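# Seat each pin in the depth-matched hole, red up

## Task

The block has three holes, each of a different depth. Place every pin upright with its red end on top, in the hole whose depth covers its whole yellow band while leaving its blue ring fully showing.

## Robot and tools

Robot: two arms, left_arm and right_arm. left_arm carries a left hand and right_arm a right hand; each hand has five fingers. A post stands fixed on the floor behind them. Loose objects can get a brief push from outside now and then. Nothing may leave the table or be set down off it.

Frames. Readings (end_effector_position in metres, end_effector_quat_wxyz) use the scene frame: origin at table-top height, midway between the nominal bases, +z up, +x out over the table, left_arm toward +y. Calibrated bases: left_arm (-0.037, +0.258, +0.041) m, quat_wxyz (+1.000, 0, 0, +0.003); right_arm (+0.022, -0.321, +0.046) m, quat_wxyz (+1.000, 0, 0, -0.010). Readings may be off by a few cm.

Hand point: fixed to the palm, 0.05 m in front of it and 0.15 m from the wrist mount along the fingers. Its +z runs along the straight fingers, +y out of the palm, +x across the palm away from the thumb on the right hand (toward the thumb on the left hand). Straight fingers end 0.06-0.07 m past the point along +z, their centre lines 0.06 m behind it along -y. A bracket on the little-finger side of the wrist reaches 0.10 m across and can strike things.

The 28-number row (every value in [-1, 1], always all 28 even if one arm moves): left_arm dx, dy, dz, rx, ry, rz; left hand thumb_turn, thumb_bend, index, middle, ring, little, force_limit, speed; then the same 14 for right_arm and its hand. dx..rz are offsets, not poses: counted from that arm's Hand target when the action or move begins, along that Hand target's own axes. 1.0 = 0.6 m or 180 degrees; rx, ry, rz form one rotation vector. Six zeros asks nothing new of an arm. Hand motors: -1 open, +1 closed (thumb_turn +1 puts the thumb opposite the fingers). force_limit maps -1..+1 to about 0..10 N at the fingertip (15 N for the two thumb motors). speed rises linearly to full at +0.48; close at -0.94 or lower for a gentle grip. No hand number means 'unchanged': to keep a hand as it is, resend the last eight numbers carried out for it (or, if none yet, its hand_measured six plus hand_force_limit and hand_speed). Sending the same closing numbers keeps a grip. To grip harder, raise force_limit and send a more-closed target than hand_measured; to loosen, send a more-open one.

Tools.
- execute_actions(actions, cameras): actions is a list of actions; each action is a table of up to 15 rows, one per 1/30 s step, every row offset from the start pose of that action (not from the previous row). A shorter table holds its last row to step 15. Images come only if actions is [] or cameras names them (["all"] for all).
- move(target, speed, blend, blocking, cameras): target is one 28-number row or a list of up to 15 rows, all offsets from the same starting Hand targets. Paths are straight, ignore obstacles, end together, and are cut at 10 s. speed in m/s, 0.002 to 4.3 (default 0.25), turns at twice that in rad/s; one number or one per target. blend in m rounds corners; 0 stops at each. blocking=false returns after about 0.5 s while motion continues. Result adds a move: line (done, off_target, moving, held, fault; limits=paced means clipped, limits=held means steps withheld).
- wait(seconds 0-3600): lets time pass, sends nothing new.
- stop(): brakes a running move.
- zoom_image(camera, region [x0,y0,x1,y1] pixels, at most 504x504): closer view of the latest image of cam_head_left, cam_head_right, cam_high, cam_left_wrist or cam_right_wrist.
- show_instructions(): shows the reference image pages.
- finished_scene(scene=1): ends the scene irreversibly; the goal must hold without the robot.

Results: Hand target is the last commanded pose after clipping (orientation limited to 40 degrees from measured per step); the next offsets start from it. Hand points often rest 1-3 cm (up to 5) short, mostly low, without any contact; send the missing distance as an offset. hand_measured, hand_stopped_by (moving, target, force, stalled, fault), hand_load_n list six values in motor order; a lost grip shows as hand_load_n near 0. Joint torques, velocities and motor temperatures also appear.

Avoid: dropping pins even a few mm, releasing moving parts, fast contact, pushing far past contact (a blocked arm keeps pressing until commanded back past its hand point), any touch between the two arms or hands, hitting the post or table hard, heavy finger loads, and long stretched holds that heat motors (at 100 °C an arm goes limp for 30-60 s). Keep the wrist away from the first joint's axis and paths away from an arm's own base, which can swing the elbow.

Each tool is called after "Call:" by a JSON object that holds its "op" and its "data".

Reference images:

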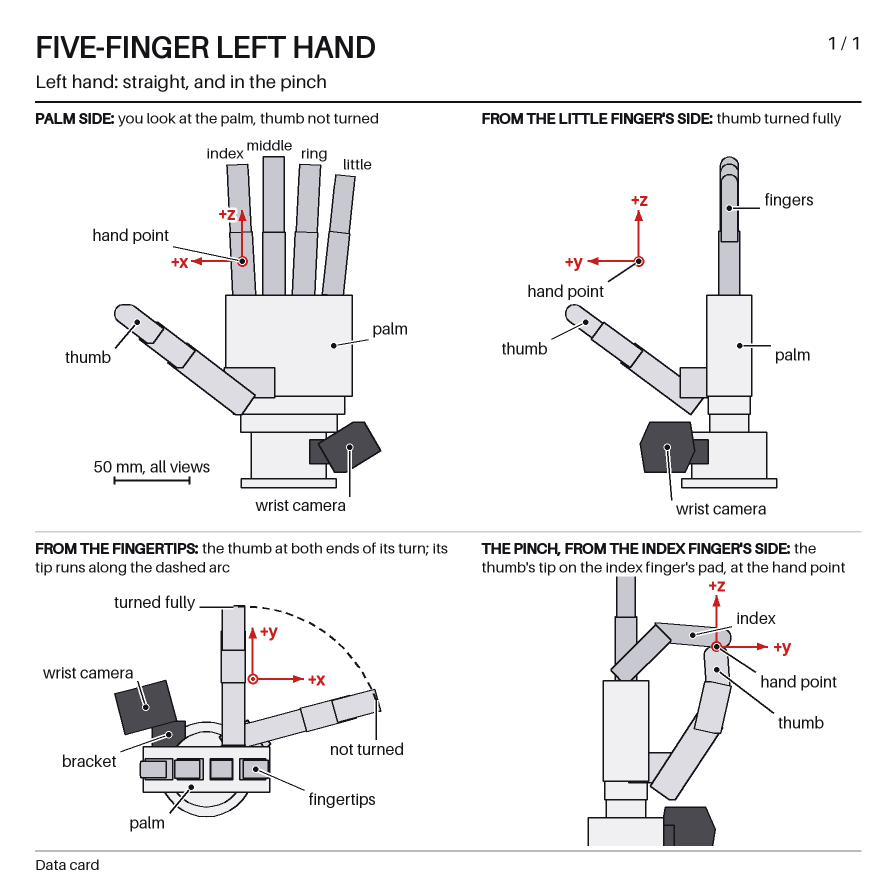

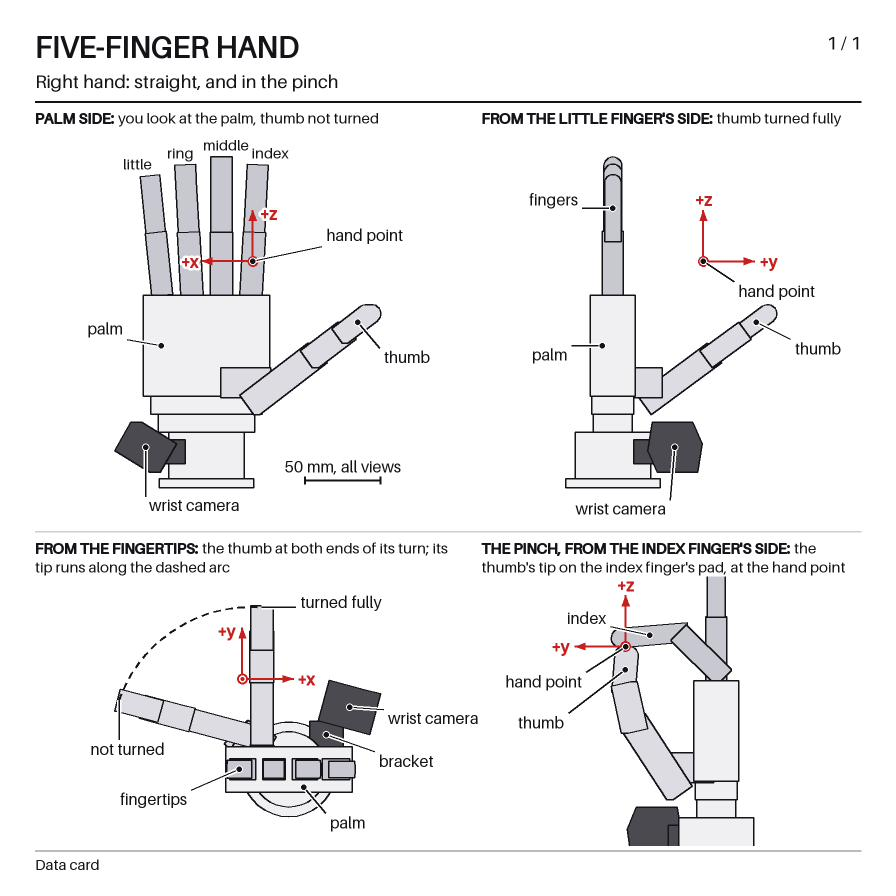

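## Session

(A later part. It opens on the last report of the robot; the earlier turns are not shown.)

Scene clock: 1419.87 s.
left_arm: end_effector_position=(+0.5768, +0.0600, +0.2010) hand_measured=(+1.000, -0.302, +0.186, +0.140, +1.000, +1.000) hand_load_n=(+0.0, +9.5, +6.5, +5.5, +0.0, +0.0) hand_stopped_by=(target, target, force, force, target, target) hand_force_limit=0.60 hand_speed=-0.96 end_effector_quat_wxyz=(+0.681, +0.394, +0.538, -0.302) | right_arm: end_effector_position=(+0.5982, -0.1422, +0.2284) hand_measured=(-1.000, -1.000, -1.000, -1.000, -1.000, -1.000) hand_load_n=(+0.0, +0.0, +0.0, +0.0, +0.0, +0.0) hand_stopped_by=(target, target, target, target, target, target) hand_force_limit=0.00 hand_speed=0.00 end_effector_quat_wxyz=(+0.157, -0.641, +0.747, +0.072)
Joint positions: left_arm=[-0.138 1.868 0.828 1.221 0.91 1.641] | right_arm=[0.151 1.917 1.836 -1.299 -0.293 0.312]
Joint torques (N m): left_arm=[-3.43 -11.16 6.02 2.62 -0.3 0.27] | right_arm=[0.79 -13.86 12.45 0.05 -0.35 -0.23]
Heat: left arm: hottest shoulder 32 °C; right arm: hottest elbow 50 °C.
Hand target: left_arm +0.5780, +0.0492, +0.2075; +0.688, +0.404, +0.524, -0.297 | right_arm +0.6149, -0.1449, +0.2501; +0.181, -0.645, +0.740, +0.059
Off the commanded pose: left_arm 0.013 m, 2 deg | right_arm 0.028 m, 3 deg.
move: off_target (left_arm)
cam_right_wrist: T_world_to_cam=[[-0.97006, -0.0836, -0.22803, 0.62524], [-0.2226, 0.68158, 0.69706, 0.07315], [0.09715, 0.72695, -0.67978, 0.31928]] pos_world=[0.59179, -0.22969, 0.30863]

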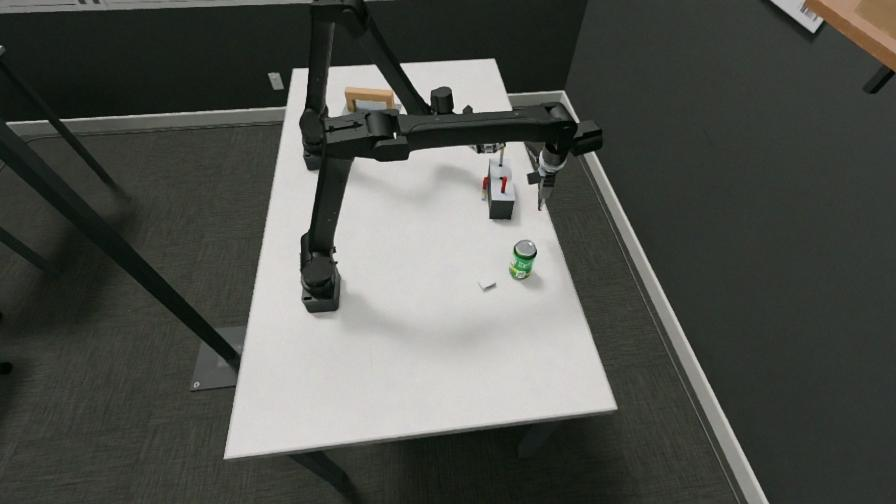

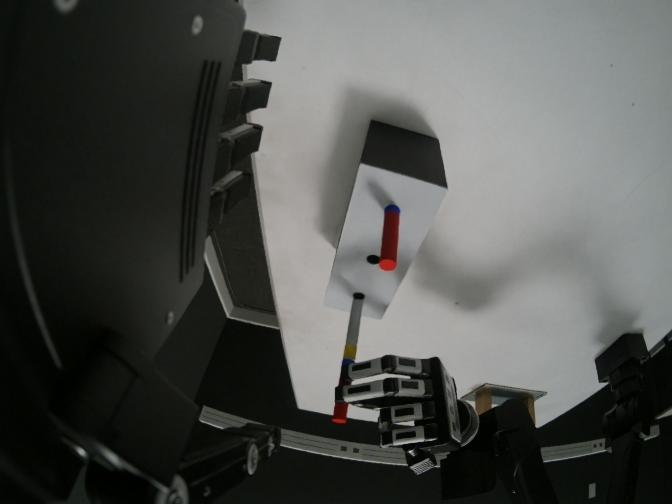

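Call:
{"op": "move", "data": {"target": [0.0105,0.0003,0.0005,0,0,0,1,-0.30,0.31,0.31,1,1,0.6,-0.96,0,0,0,0,0,0,-1,-1,-1,-1,-1,-1,0,0.0], "speed": 0.02, "cameras": ["cam_high","cam_right_wrist"]}}

Call:
{"op": "zoom_image", "data": {"camera": "cam_high", "region": [485, 140, 520, 175]}}

Call:
{"op": "zoom_image", "data": {"camera": "cam_right_wrist", "region": [335, 275, 385, 325]}}

Scene clock: 1421.60 s.
left_arm: end_effector_position=(+0.5770, +0.0600, +0.1952) hand_measured=(+1.000, -0.302, +0.186, +0.140, +1.000, +1.000) hand_load_n=(+0.0, +9.5, +6.0, +6.0, +0.0, +0.0) hand_stopped_by=(target, target, force, force, target, target) hand_force_limit=0.60 hand_speed=-0.96 end_effector_quat_wxyz=(+0.679, +0.393, +0.541, -0.303) | right_arm: end_effector_position=(+0.5982, -0.1422, +0.2284) hand_measured=(-1.000, -1.000, -1.000, -1.000, -1.000, -1.000) hand_load_n=(+0.0, +0.0, +0.0, +0.0, +0.0, +0.0) hand_stopped_by=(target, target, target, target, target, target) hand_force_limit=0.00 hand_speed=0.00 end_effector_quat_wxyz=(+0.157, -0.641, +0.747, +0.072)
Joint positions: left_arm=[-0.138 1.879 0.828 1.224 0.91 1.643] | right_arm=[0.151 1.917 1.836 -1.299 -0.293 0.312]
Joint torques (N m): left_arm=[-3.6 -10.58 6.42 3.25 -0.25 0.27] | right_arm=[0.73 -13.92 12.56 0.06 -0.36 -0.24]
Heat: left arm: hottest shoulder 32 °C; right arm: hottest elbow 50 °C.
Hand target: left_arm +0.5801, +0.0492, +0.2015; +0.688, +0.404, +0.524, -0.297 | right_arm +0.6149, -0.1449, +0.2501; +0.181, -0.645, +0.740, +0.059
Off the commanded pose: left_arm 0.013 m, 3 deg | right_arm 0.028 m, 3 deg.
move: off_target (left_arm)
cam_right_wrist: T_world_to_cam=[[-0.97006, -0.0836, -0.22803, 0.62524], [-0.2226, 0.68158, 0.69706, 0.07315], [0.09715, 0.72695, -0.67978, 0.31928]] pos_world=[0.59179, -0.22969, 0.30863]

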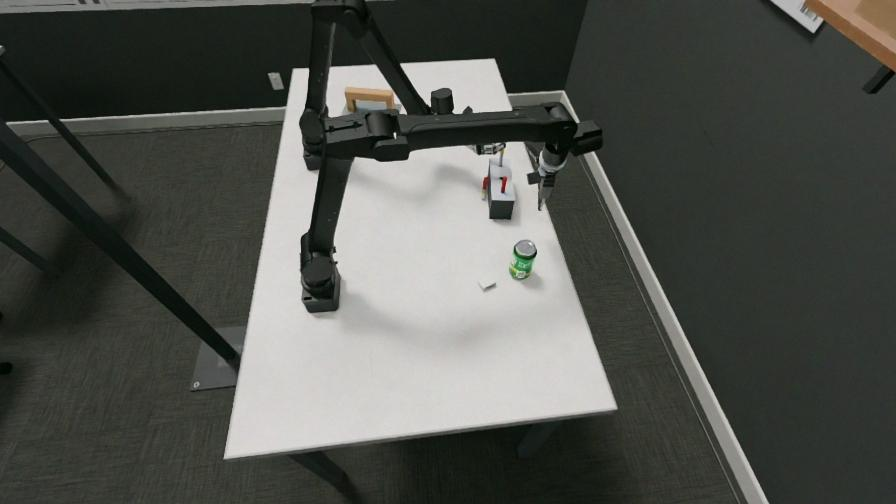

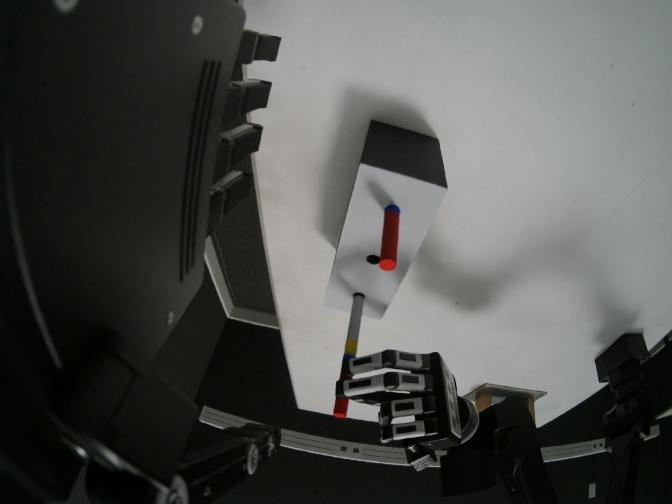

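Scaled by 14.400 from the camera's image (finer frame: 1280x720).

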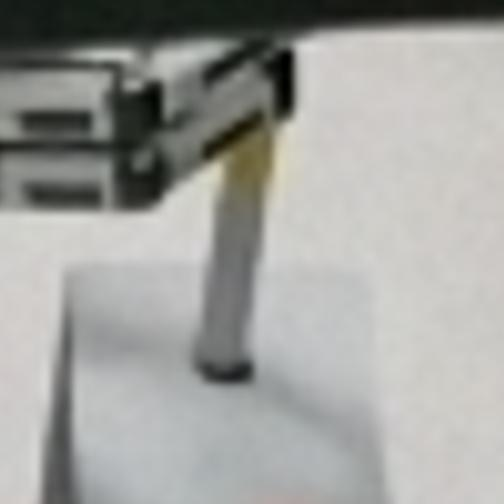

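Scaled by 10.080 from the camera's image (finer frame: 960x720).

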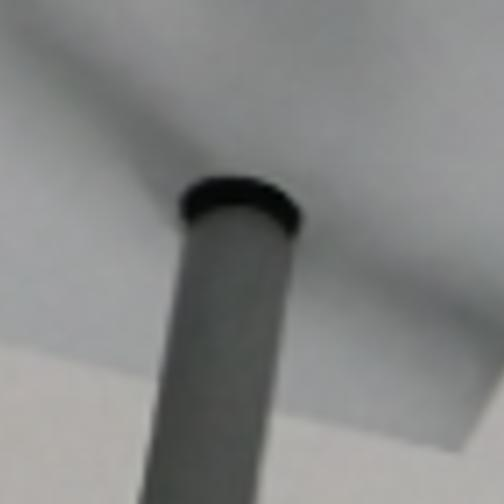

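Call:
{"op": "move", "data": {"target": [0.0090,0.0010,0.0015,0,0,0,1,-0.30,0.31,0.31,1,1,0.6,-0.96,0,0,0,0,0,0,-1,-1,-1,-1,-1,-1,0,0.0], "speed": 0.02, "cameras": ["cam_high","cam_right_wrist"]}}

Call:
{"op": "zoom_image", "data": {"camera": "cam_high", "region": [485, 140, 520, 175]}}

Call:
{"op": "zoom_image", "data": {"camera": "cam_right_wrist", "region": [335, 275, 385, 325]}}

Scene clock: 1423.13 s.
left_arm: end_effector_position=(+0.5765, +0.0584, +0.1942) hand_measured=(+1.000, -0.302, +0.186, +0.140, +1.000, +1.000) hand_load_n=(+0.0, +9.5, +4.5, +8.0, +0.0, +0.0) hand_stopped_by=(target, target, force, force, target, target) hand_force_limit=0.60 hand_speed=-0.96 end_effector_quat_wxyz=(+0.682, +0.398, +0.535, -0.298) | right_arm: end_effector_position=(+0.5982, -0.1422, +0.2284) hand_measured=(-1.000, -1.000, -1.000, -1.000, -1.000, -1.000) hand_load_n=(+0.0, +0.0, +0.0, +0.0, +0.0, +0.0) hand_stopped_by=(target, target, target, target, target, target) hand_force_limit=0.00 hand_speed=0.00 end_effector_quat_wxyz=(+0.157, -0.641, +0.747, +0.072)
Joint positions: left_arm=[-0.141 1.888 0.828 1.24 0.91 1.657] | right_arm=[0.151 1.917 1.836 -1.299 -0.293 0.312]
Joint torques (N m): left_arm=[-3.02 -10.23 6.75 3.02 -0.25 0.19] | right_arm=[0.79 -13.8 12.49 0.09 -0.35 -0.23]
Heat: left arm: hottest shoulder 32 °C; right arm: hottest elbow 50 °C.
Hand target: left_arm +0.5825, +0.0488, +0.1966; +0.688, +0.404, +0.524, -0.297 | right_arm +0.6149, -0.1449, +0.2501; +0.181, -0.645, +0.740, +0.059
Off the commanded pose: left_arm 0.012 m, 2 deg | right_arm 0.028 m, 3 deg.
move: off_target (left_arm)
cam_right_wrist: T_world_to_cam=[[-0.97006, -0.0836, -0.22803, 0.62524], [-0.2226, 0.68158, 0.69706, 0.07315], [0.09715, 0.72695, -0.67978, 0.31928]] pos_world=[0.59179, -0.22969, 0.30863]

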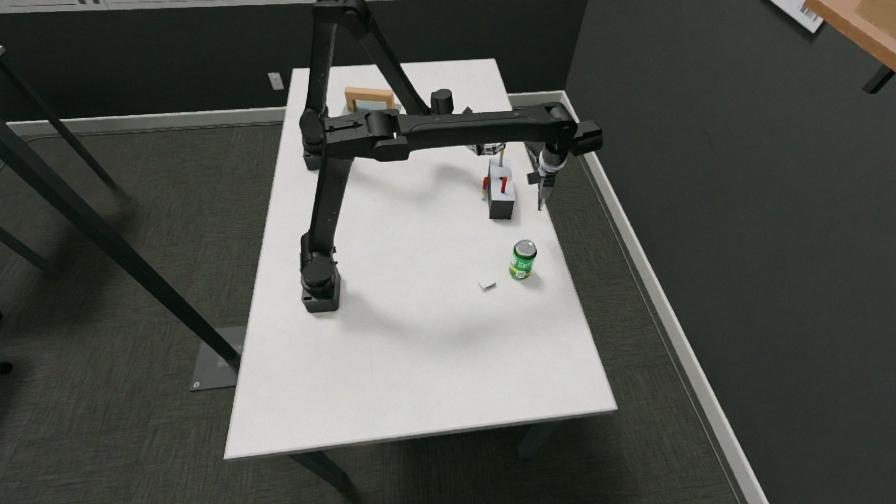

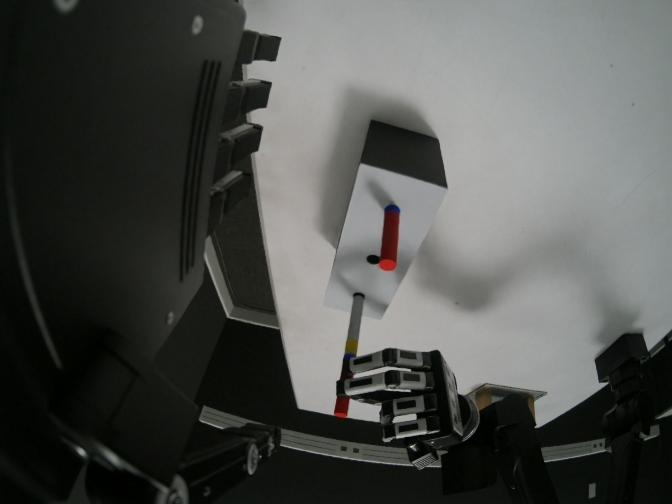

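Scaled by 14.400 from the camera's image (finer frame: 1280x720).

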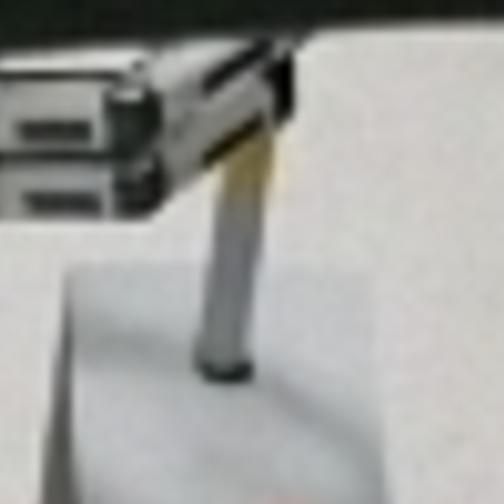

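Scaled by 10.080 from the camera's image (finer frame: 960x720).

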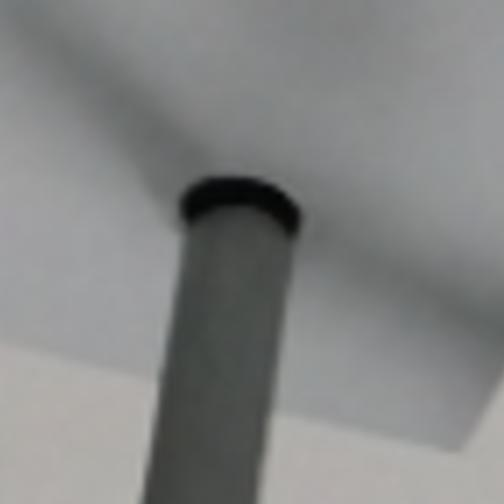

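Call:
{"op": "move", "data": {"target": [-0.0103,-0.0038,0.0090,0,0,0,1,-0.30,0.31,0.31,1,1,0.6,-0.96,0,0,0,0,0,0,-1,-1,-1,-1,-1,-1,0,0.0], "speed": 0.02, "cameras": ["cam_high","cam_right_wrist"]}}

Call:
{"op": "zoom_image", "data": {"camera": "cam_high", "region": [485, 140, 520, 175]}}

Call:
{"op": "zoom_image", "data": {"camera": "cam_right_wrist", "region": [335, 275, 385, 325]}}

Scene clock: 1425.17 s.
left_arm: end_effector_position=(+0.5775, +0.0576, +0.1945) hand_measured=(+1.000, -0.302, +0.186, +0.140, +1.000, +1.000) hand_load_n=(+0.0, +10.0, +4.0, +9.0, +0.0, -0.5) hand_stopped_by=(target, target, force, force, target, target) hand_force_limit=0.60 hand_speed=-0.96 end_effector_quat_wxyz=(+0.684, +0.395, +0.537, -0.296) | right_arm: end_effector_position=(+0.5982, -0.1422, +0.2284) hand_measured=(-1.000, -1.000, -1.000, -1.000, -1.000, -1.000) hand_load_n=(+0.0, +0.0, +0.0, +0.0, +0.0, +0.0) hand_stopped_by=(target, target, target, target, target, target) hand_force_limit=0.00 hand_speed=0.00 end_effector_quat_wxyz=(+0.157, -0.641, +0.747, +0.072)
Joint positions: left_arm=[-0.145 1.888 0.828 1.24 0.896 1.657] | right_arm=[0.151 1.917 1.836 -1.299 -0.293 0.312]
Joint torques (N m): left_arm=[-3.6 -10.87 7.12 2.11 -0.22 0.19] | right_arm=[0.97 -13.92 12.55 0.09 -0.35 -0.24]
Heat: left arm: hottest shoulder 32 °C; right arm: hottest elbow 50 °C.
Hand target: left_arm +0.5815, +0.0428, +0.2026; +0.688, +0.404, +0.524, -0.297 | right_arm +0.6149, -0.1449, +0.2501; +0.181, -0.645, +0.740, +0.059
Off the commanded pose: left_arm 0.017 m, 2 deg | right_arm 0.028 m, 3 deg.
move: off_target (left_arm)
cam_right_wrist: T_world_to_cam=[[-0.97006, -0.0836, -0.22803, 0.62524], [-0.2226, 0.68158, 0.69706, 0.07315], [0.09715, 0.72695, -0.67978, 0.31928]] pos_world=[0.59179, -0.22969, 0.30863]

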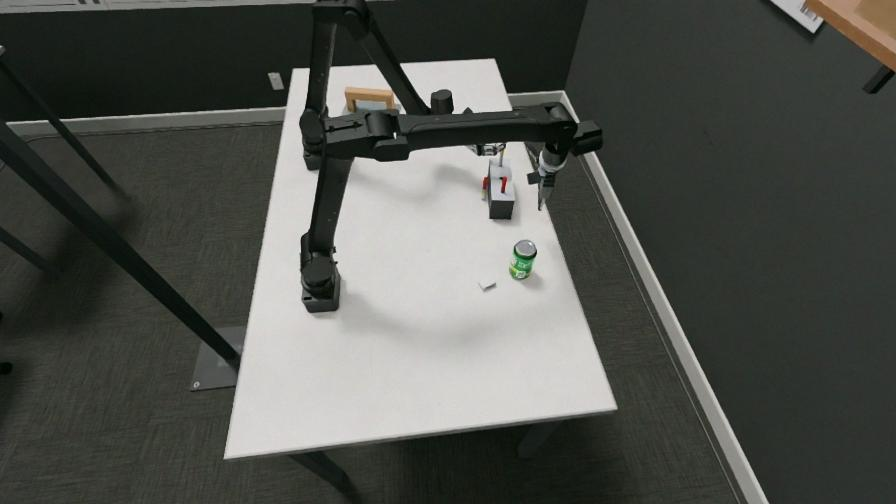

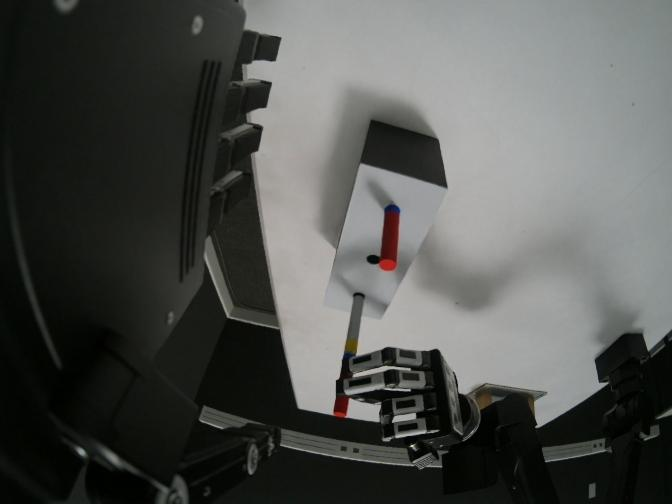

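Scaled by 14.400 from the camera's image (finer frame: 1280x720).

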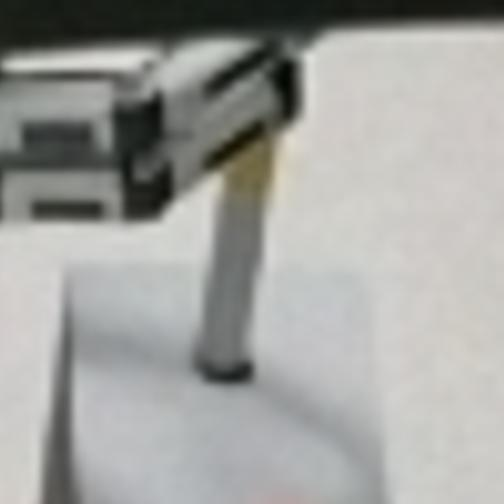

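Scaled by 10.080 from the camera's image (finer frame: 960x720).

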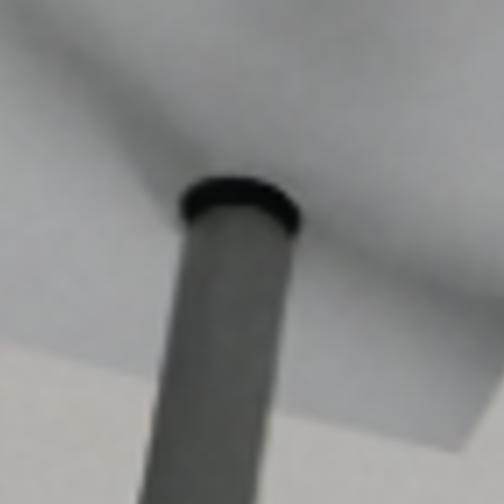

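Call:
{"op": "move", "data": {"target": [-0.0159,-0.0001,0.0079,0,0,0,1,-0.30,0.31,0.31,1,1,0.6,-0.96,0,0,0,0,0,0,-1,-1,-1,-1,-1,-1,0,0.0], "speed": 0.02, "cameras": ["cam_high","cam_right_wrist"]}}

Call:
{"op": "zoom_image", "data": {"camera": "cam_right_wrist", "region": [335, 275, 385, 325]}}

Scene clock: 1427.20 s.
left_arm: end_effector_position=(+0.5782, +0.0554, +0.1941) hand_measured=(+1.000, -0.302, +0.186, +0.140, +1.000, +1.000) hand_load_n=(+0.0, +9.5, +3.0, +9.5, +0.0, +0.0) hand_stopped_by=(target, target, force, force, target, target) hand_force_limit=0.60 hand_speed=-0.96 end_effector_quat_wxyz=(+0.683, +0.394, +0.541, -0.293) | right_arm: end_effector_position=(+0.5982, -0.1422, +0.2284) hand_measured=(-1.000, -1.000, -1.000, -1.000, -1.000, -1.000) hand_load_n=(+0.0, +0.0, +0.0, +0.0, +0.0, +0.0) hand_stopped_by=(target, target, target, target, target, target) hand_force_limit=0.00 hand_speed=0.00 end_effector_quat_wxyz=(+0.157, -0.641, +0.747, +0.072)
Joint positions: left_arm=[-0.153 1.884 0.828 1.223 0.881 1.666] | right_arm=[0.151 1.917 1.836 -1.299 -0.293 0.312]
Joint torques (N m): left_arm=[-3.72 -12.45 7.05 1.62 -0.17 0.13] | right_arm=[0.73 -13.92 12.52 0.1 -0.35 -0.25]
Heat: left arm: hottest shoulder 32 °C; right arm: hottest elbow 50 °C.
Hand target: left_arm +0.5811, +0.0386, +0.2124; +0.688, +0.404, +0.524, -0.297 | right_arm +0.6149, -0.1449, +0.2501; +0.181, -0.645, +0.740, +0.059
Off the commanded pose: left_arm 0.025 m, 2 deg | right_arm 0.028 m, 3 deg.
move: off_target (left_arm)
cam_right_wrist: T_world_to_cam=[[-0.97006, -0.0836, -0.22803, 0.62524], [-0.2226, 0.68158, 0.69706, 0.07315], [0.09715, 0.72695, -0.67978, 0.31928]] pos_world=[0.59179, -0.22969, 0.30863]

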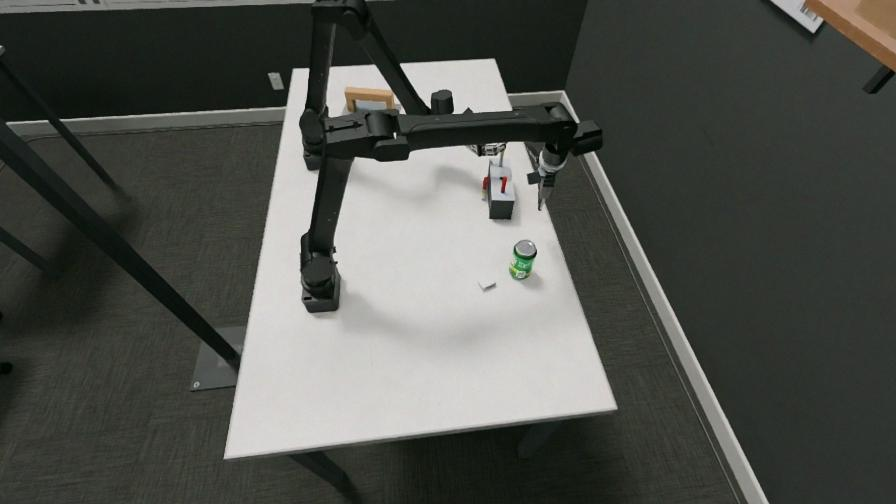

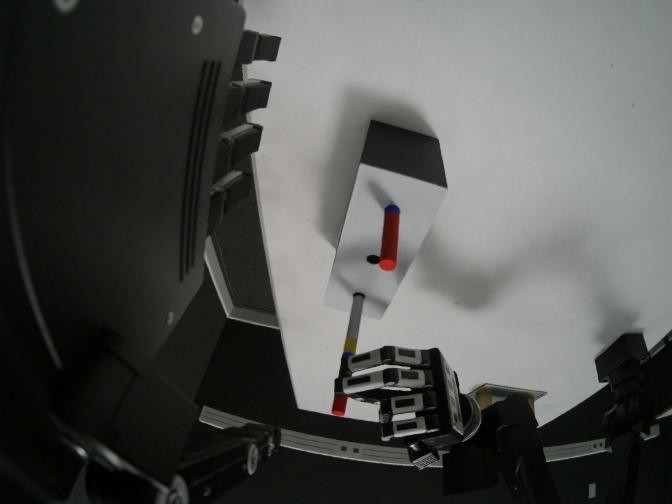

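Scaled by 10.080 from the camera's image (finer frame: 960x720).

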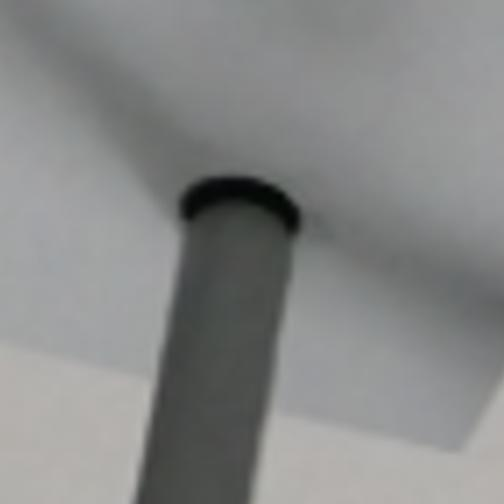

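Call:
{"op": "move", "data": {"target": [-0.0165,0.0035,0.0020,0,0,0,1,-0.30,0.31,0.31,1,1,0.6,-0.96,0,0,0,0,0,0,-1,-1,-1,-1,-1,-1,0,0.0], "speed": 0.02, "cameras": ["cam_high","cam_right_wrist"]}}

Call:
{"op": "zoom_image", "data": {"camera": "cam_right_wrist", "region": [335, 275, 385, 325]}}

Scene clock: 1429.40 s.
left_arm: end_effector_position=(+0.5773, +0.0529, +0.1939) hand_measured=(+1.000, -0.302, +0.186, +0.140, +1.000, +1.000) hand_load_n=(+0.0, +9.0, +5.0, +6.5, +0.0, +0.0) hand_stopped_by=(target, target, force, force, target, target) hand_force_limit=0.60 hand_speed=-0.96 end_effector_quat_wxyz=(+0.675, +0.391, +0.549, -0.301) | right_arm: end_effector_position=(+0.5982, -0.1422, +0.2284) hand_measured=(-1.000, -1.000, -1.000, -1.000, -1.000, -1.000) hand_load_n=(+0.0, +0.0, +0.0, +0.0, +0.0, +0.0) hand_stopped_by=(target, target, target, target, target, target) hand_force_limit=0.00 hand_speed=0.00 end_effector_quat_wxyz=(+0.157, -0.641, +0.747, +0.072)
Joint positions: left_arm=[-0.156 1.868 0.828 1.186 0.884 1.658] | right_arm=[0.151 1.917 1.836 -1.299 -0.293 0.312]
Joint torques (N m): left_arm=[-3.43 -13.16 7.24 2.02 -0.13 0.16] | right_arm=[0.62 -13.92 12.53 0.08 -0.36 -0.24]
Heat: left arm: hottest shoulder 32 °C; right arm: hottest elbow 50 °C.
Hand target: left_arm +0.5807, +0.0384, +0.2225; +0.688, +0.404, +0.524, -0.297 | right_arm +0.6149, -0.1449, +0.2501; +0.181, -0.645, +0.740, +0.059
Off the commanded pose: left_arm 0.032 m, 4 deg | right_arm 0.028 m, 3 deg.
move: off_target (left_arm)
cam_right_wrist: T_world_to_cam=[[-0.97006, -0.0836, -0.22803, 0.62524], [-0.2226, 0.68158, 0.69706, 0.07315], [0.09715, 0.72695, -0.67978, 0.31928]] pos_world=[0.59179, -0.22969, 0.30863]

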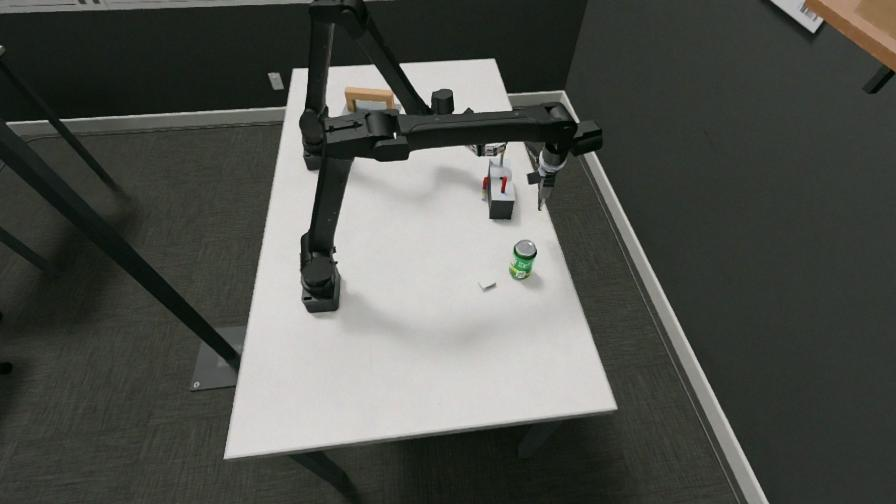

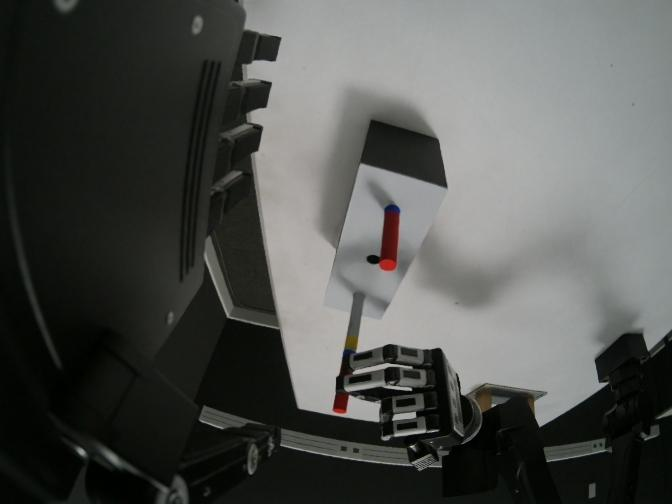

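Scaled by 10.080 from the camera's image (finer frame: 960x720).

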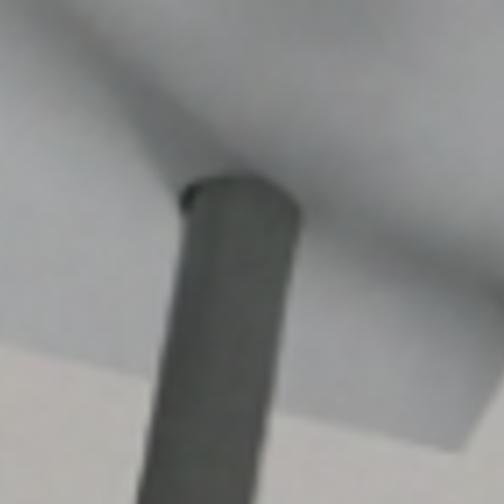

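Call:
{"op": "move", "data": {"target": [0.0197,-0.0035,-0.0017,0,0,0,1,-0.30,0.31,0.31,1,1,0.6,-0.96,0,0,0,0,0,0,-1,-1,-1,-1,-1,-1,0,0.0], "speed": 0.02, "cameras": ["cam_high","cam_right_wrist"]}}

Call:
{"op": "zoom_image", "data": {"camera": "cam_right_wrist", "region": [335, 275, 385, 325]}}

Call:
{"op": "zoom_image", "data": {"camera": "cam_high", "region": [485, 140, 520, 175]}}

Scene clock: 1431.33 s.
left_arm: end_effector_position=(+0.5773, +0.0529, +0.1939) hand_measured=(+1.000, -0.302, +0.186, +0.140, +1.000, +1.000) hand_load_n=(+0.0, +9.0, +5.0, +7.0, +0.0, +0.0) hand_stopped_by=(target, target, force, force, target, target) hand_force_limit=0.60 hand_speed=-0.96 end_effector_quat_wxyz=(+0.675, +0.391, +0.549, -0.301) | right_arm: end_effector_position=(+0.5982, -0.1422, +0.2284) hand_measured=(-1.000, -1.000, -1.000, -1.000, -1.000, -1.000) hand_load_n=(+0.5, +0.0, +0.0, +0.0, +0.5, +0.0) hand_stopped_by=(target, target, target, target, target, target) hand_force_limit=0.00 hand_speed=0.00 end_effector_quat_wxyz=(+0.157, -0.641, +0.747, +0.072)
Joint positions: left_arm=[-0.156 1.868 0.828 1.186 0.884 1.658] | right_arm=[0.151 1.917 1.836 -1.299 -0.293 0.312]
Joint torques (N m): left_arm=[-3.19 -11.52 7.42 3.4 -0.15 0.16] | right_arm=[0.62 -13.8 12.59 0.09 -0.36 -0.23]
Heat: left arm: hottest shoulder 32 °C; right arm: hottest elbow 50 °C.
Hand target: left_arm +0.5817, +0.0384, +0.2105; +0.688, +0.404, +0.524, -0.297 | right_arm +0.6149, -0.1449, +0.2501; +0.181, -0.645, +0.740, +0.059
Off the commanded pose: left_arm 0.023 m, 4 deg | right_arm 0.028 m, 3 deg.
move: off_target (left_arm)
cam_right_wrist: T_world_to_cam=[[-0.97006, -0.0836, -0.22803, 0.62524], [-0.2226, 0.68158, 0.69706, 0.07315], [0.09715, 0.72695, -0.67978, 0.31928]] pos_world=[0.59179, -0.22969, 0.30863]

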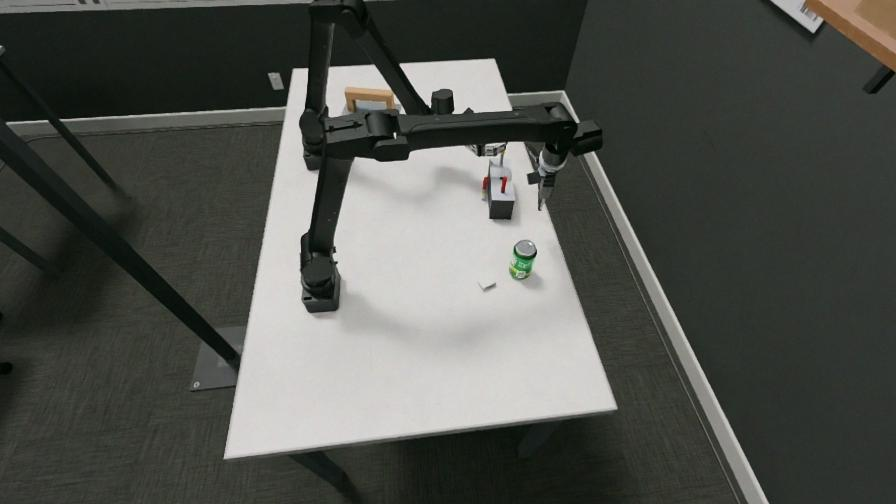

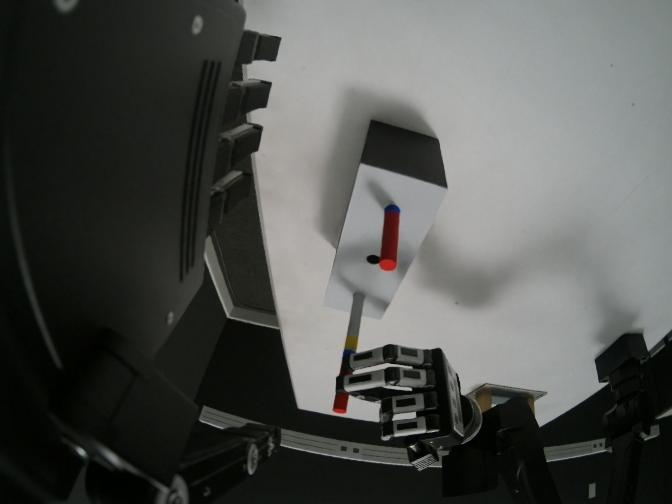

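Scaled by 10.080 from the camera's image (finer frame: 960x720).

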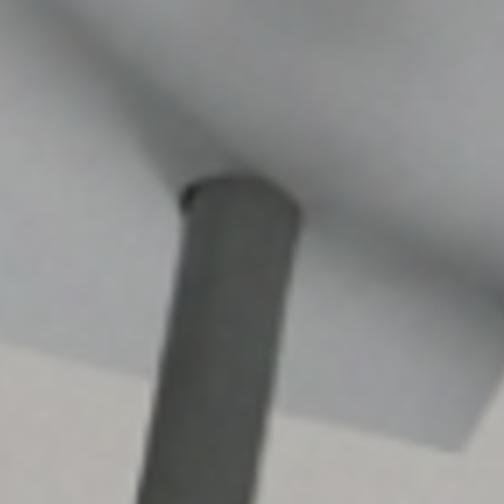

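Scaled by 14.400 from the camera's image (finer frame: 1280x720).

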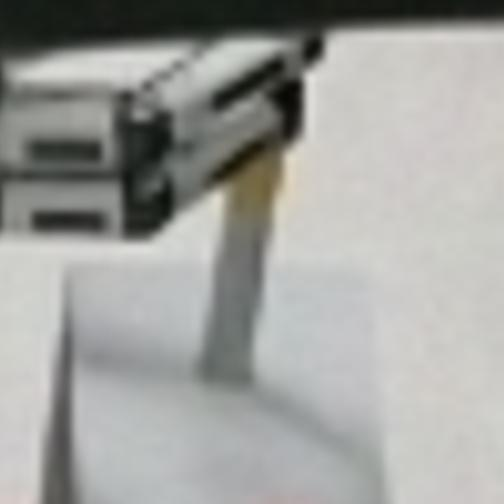

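Call:
{"op": "move", "data": {"target": [0.0140,-0.0010,0.0005,0,0,0,1,-0.30,0.31,0.31,1,1,0.6,-0.96,0,0,0,0,0,0,-1,-1,-1,-1,-1,-1,0,0.0], "speed": 0.02, "cameras": ["cam_high","cam_right_wrist"]}}

Call:
{"op": "zoom_image", "data": {"camera": "cam_right_wrist", "region": [335, 275, 385, 325]}}

Call:
{"op": "zoom_image", "data": {"camera": "cam_high", "region": [485, 140, 520, 175]}}

Scene clock: 1432.97 s.
left_arm: end_effector_position=(+0.5781, +0.0536, +0.1832) hand_measured=(+1.000, -0.302, +0.186, +0.140, +1.000, +1.000) hand_load_n=(+0.0, +9.0, +5.0, +6.5, +0.0, +0.0) hand_stopped_by=(target, target, force, force, target, target) hand_force_limit=0.60 hand_speed=-0.96 end_effector_quat_wxyz=(+0.673, +0.389, +0.553, -0.301) | right_arm: end_effector_position=(+0.5982, -0.1422, +0.2284) hand_measured=(-1.000, -1.000, -1.000, -1.000, -1.000, -1.000) hand_load_n=(+0.0, +0.0, +0.0, +0.0, +0.0, +0.0) hand_stopped_by=(target, target, target, target, target, target) hand_force_limit=0.00 hand_speed=0.00 end_effector_quat_wxyz=(+0.157, -0.641, +0.747, +0.072)
Joint positions: left_arm=[-0.156 1.891 0.828 1.2 0.879 1.658] | right_arm=[0.151 1.917 1.836 -1.299 -0.293 0.312]
Joint torques (N m): left_arm=[-3.72 -11.46 7.51 3.63 -0.12 0.15] | right_arm=[0.73 -13.86 12.49 0.05 -0.35 -0.24]
Heat: left arm: hottest shoulder 32 °C; right arm: hottest elbow 50 °C.
Hand target: left_arm +0.5837, +0.0380, +0.2024; +0.688, +0.404, +0.524, -0.297 | right_arm +0.6149, -0.1449, +0.2501; +0.181, -0.645, +0.740, +0.059
Off the commanded pose: left_arm 0.025 m, 4 deg | right_arm 0.028 m, 3 deg.
move: off_target (left_arm)
cam_right_wrist: T_world_to_cam=[[-0.97006, -0.0836, -0.22803, 0.62524], [-0.2226, 0.68158, 0.69706, 0.07315], [0.09715, 0.72695, -0.67978, 0.31928]] pos_world=[0.59179, -0.22969, 0.30863]

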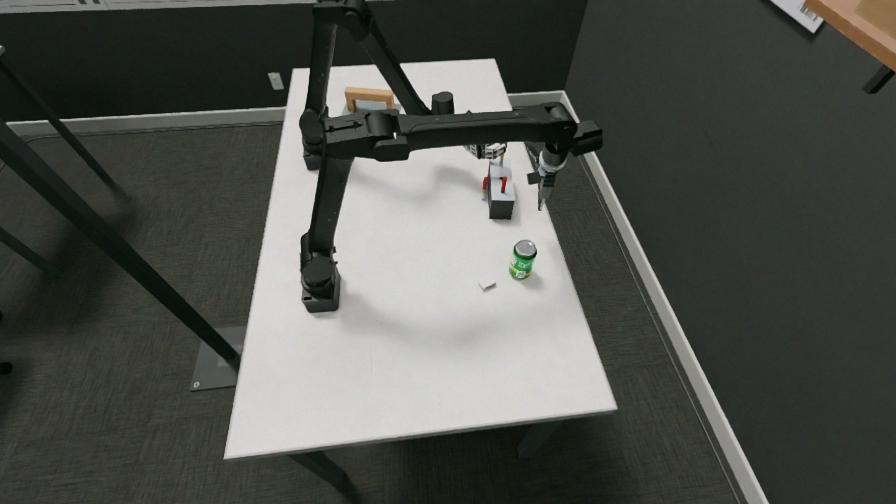

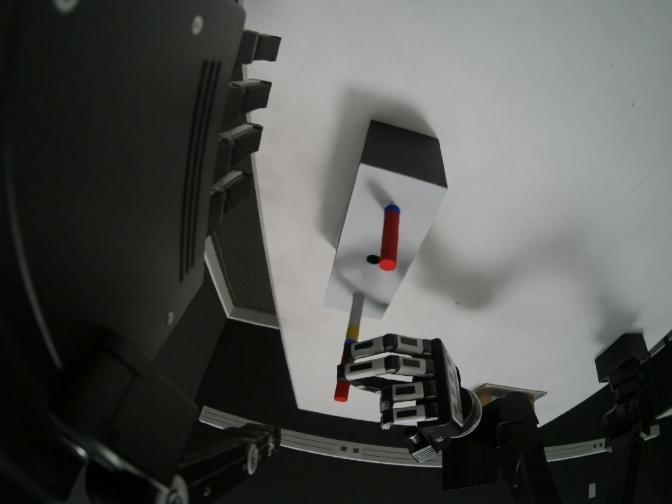

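Scaled by 10.080 from the camera's image (finer frame: 960x720).

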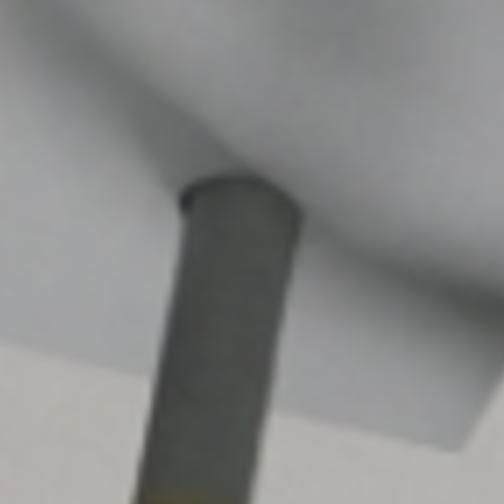

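Scaled by 14.400 from the camera's image (finer frame: 1280x720).

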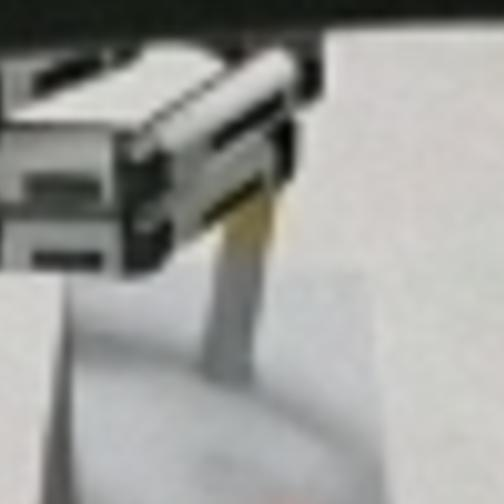

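Call:
{"op": "move", "data": {"target": [0.0140,-0.0010,0.0005,0,0,0,1,-0.30,0.31,0.31,1,1,0.6,-0.96,0,0,0,0,0,0,-1,-1,-1,-1,-1,-1,0,0.0], "speed": 0.02, "cameras": ["cam_right_wrist"]}}

Call:
{"op": "zoom_image", "data": {"camera": "cam_right_wrist", "region": [310, 270, 410, 420]}}

Scene clock: 1435.73 s.
left_arm: end_effector_position=(+0.5782, +0.0536, +0.1739) hand_measured=(+1.000, -0.302, +0.186, +0.140, +1.000, +1.000) hand_load_n=(+0.0, +9.0, +5.0, +6.5, +0.0, +0.0) hand_stopped_by=(target, target, force, force, target, target) hand_force_limit=0.60 hand_speed=-0.96 end_effector_quat_wxyz=(+0.672, +0.388, +0.554, -0.301) | right_arm: end_effector_position=(+0.5982, -0.1422, +0.2284) hand_measured=(-1.000, -1.000, -1.000, -1.000, -1.000, -1.000) hand_load_n=(+0.0, +0.0, +0.0, +0.0, +0.0, +0.0) hand_stopped_by=(target, target, target, target, target, target) hand_force_limit=0.00 hand_speed=0.00 end_effector_quat_wxyz=(+0.157, -0.641, +0.747, +0.072)
Joint positions: left_arm=[-0.156 1.914 0.828 1.22 0.879 1.658] | right_arm=[0.151 1.917 1.836 -1.299 -0.293 0.312]
Joint torques (N m): left_arm=[-3.19 -11.46 7.92 3.56 -0.12 0.19] | right_arm=[0.56 -13.98 12.51 0.08 -0.35 -0.25]
Heat: left arm: hottest shoulder 32 °C; right arm: hottest elbow 50 °C.
Hand target: left_arm +0.5856, +0.0376, +0.1942; +0.688, +0.404, +0.524, -0.297 | right_arm +0.6149, -0.1449, +0.2501; +0.181, -0.645, +0.740, +0.059
Off the commanded pose: left_arm 0.027 m, 4 deg | right_arm 0.028 m, 3 deg.
move: off_target (left_arm)
cam_right_wrist: T_world_to_cam=[[-0.97006, -0.0836, -0.22803, 0.62524], [-0.2226, 0.68158, 0.69706, 0.07315], [0.09715, 0.72695, -0.67978, 0.31928]] pos_world=[0.59179, -0.22969, 0.30863]

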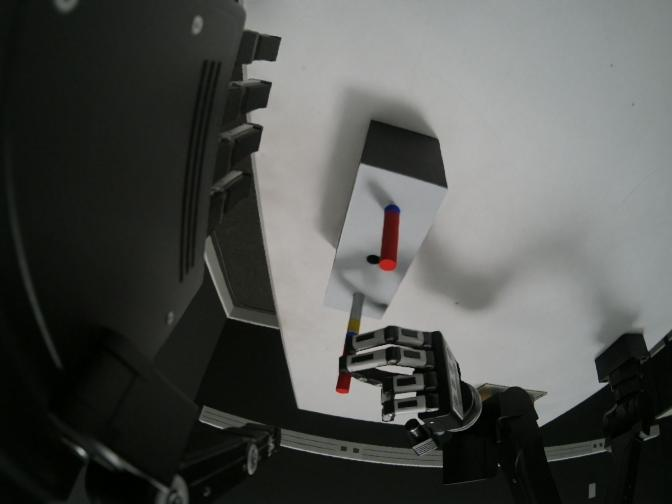

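Scaled by 3.360 from the camera's image (finer frame: 960x720).

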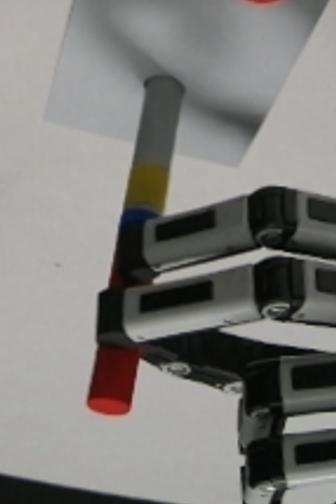

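Call:
{"op": "move", "data": {"target": [0.0170,-0.0014,0.0004,0,0,0,1,-0.30,0.31,0.31,1,1,0.6,-0.96,0,0,0,0,0,0,-1,-1,-1,-1,-1,-1,0,0.0], "speed": 0.02}}

Call:
{"op": "move", "data": {"target": [0.0140,-0.0010,0.0005,0,0,0,1,-0.30,0.31,0.31,1,1,0.6,-0.96,0,0,0,0,0,0,-1,-1,-1,-1,-1,-1,0,0.0], "speed": 0.02, "cameras": ["cam_right_wrist"]}}

Call:
{"op": "zoom_image", "data": {"camera": "cam_right_wrist", "region": [310, 270, 410, 420]}}

Scene clock: 1437.73 s.
left_arm: end_effector_position=(+0.5799, +0.0533, +0.1731) hand_measured=(+1.000, -0.302, +0.186, +0.140, +1.000, +1.000) hand_load_n=(-0.5, +9.5, +4.0, +6.5, +0.0, +0.0) hand_stopped_by=(target, target, force, force, target, target) hand_force_limit=0.60 hand_speed=-0.96 end_effector_quat_wxyz=(+0.678, +0.390, +0.547, -0.298) | right_arm: end_effector_position=(+0.5982, -0.1422, +0.2284) hand_measured=(-1.000, -1.000, -1.000, -1.000, -1.000, -1.000) hand_load_n=(+0.0, +0.0, +0.0, +0.0, +0.0, +0.0) hand_stopped_by=(target, target, target, target, target, target) hand_force_limit=0.00 hand_speed=0.00 end_effector_quat_wxyz=(+0.157, -0.641, +0.747, +0.072)
Joint positions: left_arm=[-0.156 1.933 0.834 1.252 0.879 1.658] | right_arm=[0.151 1.917 1.836 -1.299 -0.293 0.312]
Joint torques (N m): left_arm=[-3.37 -10.23 7.97 3.21 -0.14 0.18] | right_arm=[0.73 -13.92 12.48 0.05 -0.35 -0.24]
Heat: left arm: hottest shoulder 32 °C; right arm: hottest elbow 50 °C.
Hand target: left_arm +0.5878, +0.0371, +0.1842; +0.688, +0.404, +0.524, -0.297 | right_arm +0.6149, -0.1449, +0.2501; +0.181, -0.645, +0.740, +0.059
Off the commanded pose: left_arm 0.021 m, 3 deg | right_arm 0.028 m, 3 deg.
move: off_target (left_arm)

Scene clock: 1438.67 s.
left_arm: end_effector_position=(+0.5811, +0.0533, +0.1730) hand_measured=(+1.000, -0.302, +0.186, +0.140, +1.000, +1.000) hand_load_n=(+0.0, +10.0, +4.0, +5.5, +0.0, +0.0) hand_stopped_by=(target, target, force, force, target, target) hand_force_limit=0.60 hand_speed=-0.96 end_effector_quat_wxyz=(+0.684, +0.395, +0.539, -0.292) | right_arm: end_effector_position=(+0.5982, -0.1422, +0.2284) hand_measured=(-1.000, -1.000, -1.000, -1.000, -1.000, -1.000) hand_load_n=(+0.0, +0.0, +0.0, +0.0, -0.5, +0.0) hand_stopped_by=(target, target, target, target, target, target) hand_force_limit=0.00 hand_speed=0.00 end_effector_quat_wxyz=(+0.157, -0.641, +0.747, +0.072)
Joint positions: left_arm=[-0.156 1.948 0.838 1.28 0.879 1.668] | right_arm=[0.151 1.917 1.836 -1.299 -0.293 0.312]
Joint torques (N m): left_arm=[-3.6 -9.82 8.05 2.61 -0.16 0.15] | right_arm=[0.97 -13.8 12.56 0.08 -0.36 -0.25]
Heat: left arm: hottest shoulder 32 °C; right arm: hottest elbow 50 °C.
Hand target: left_arm +0.5898, +0.0367, +0.1760; +0.688, +0.404, +0.524, -0.297 | right_arm +0.6149, -0.1449, +0.2501; +0.181, -0.645, +0.740, +0.059
Off the commanded pose: left_arm 0.019 m, 2 deg | right_arm 0.028 m, 3 deg.
move: off_target (left_arm)
cam_right_wrist: T_world_to_cam=[[-0.97006, -0.0836, -0.22803, 0.62524], [-0.2226, 0.68158, 0.69706, 0.07315], [0.09715, 0.72695, -0.67978, 0.31928]] pos_world=[0.59179, -0.22969, 0.30863]

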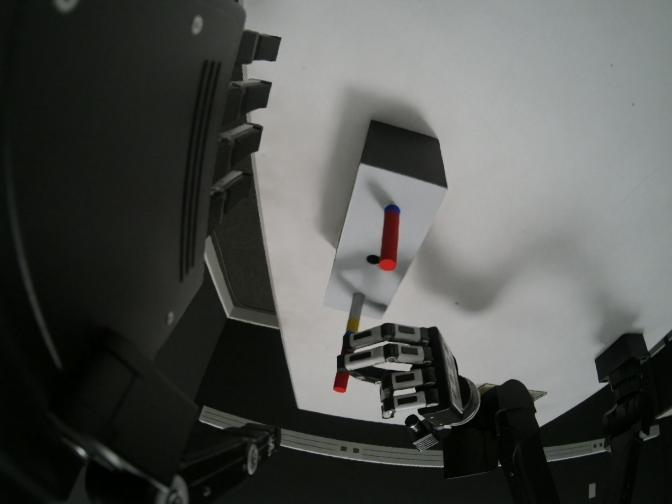

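Scaled by 3.360 from the camera's image (finer frame: 960x720).

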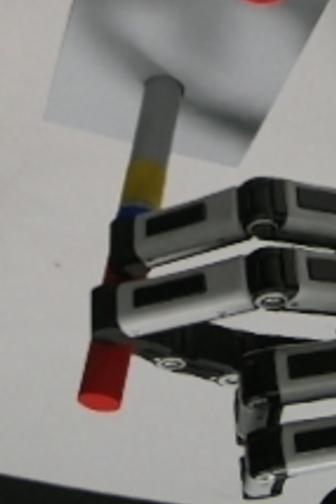

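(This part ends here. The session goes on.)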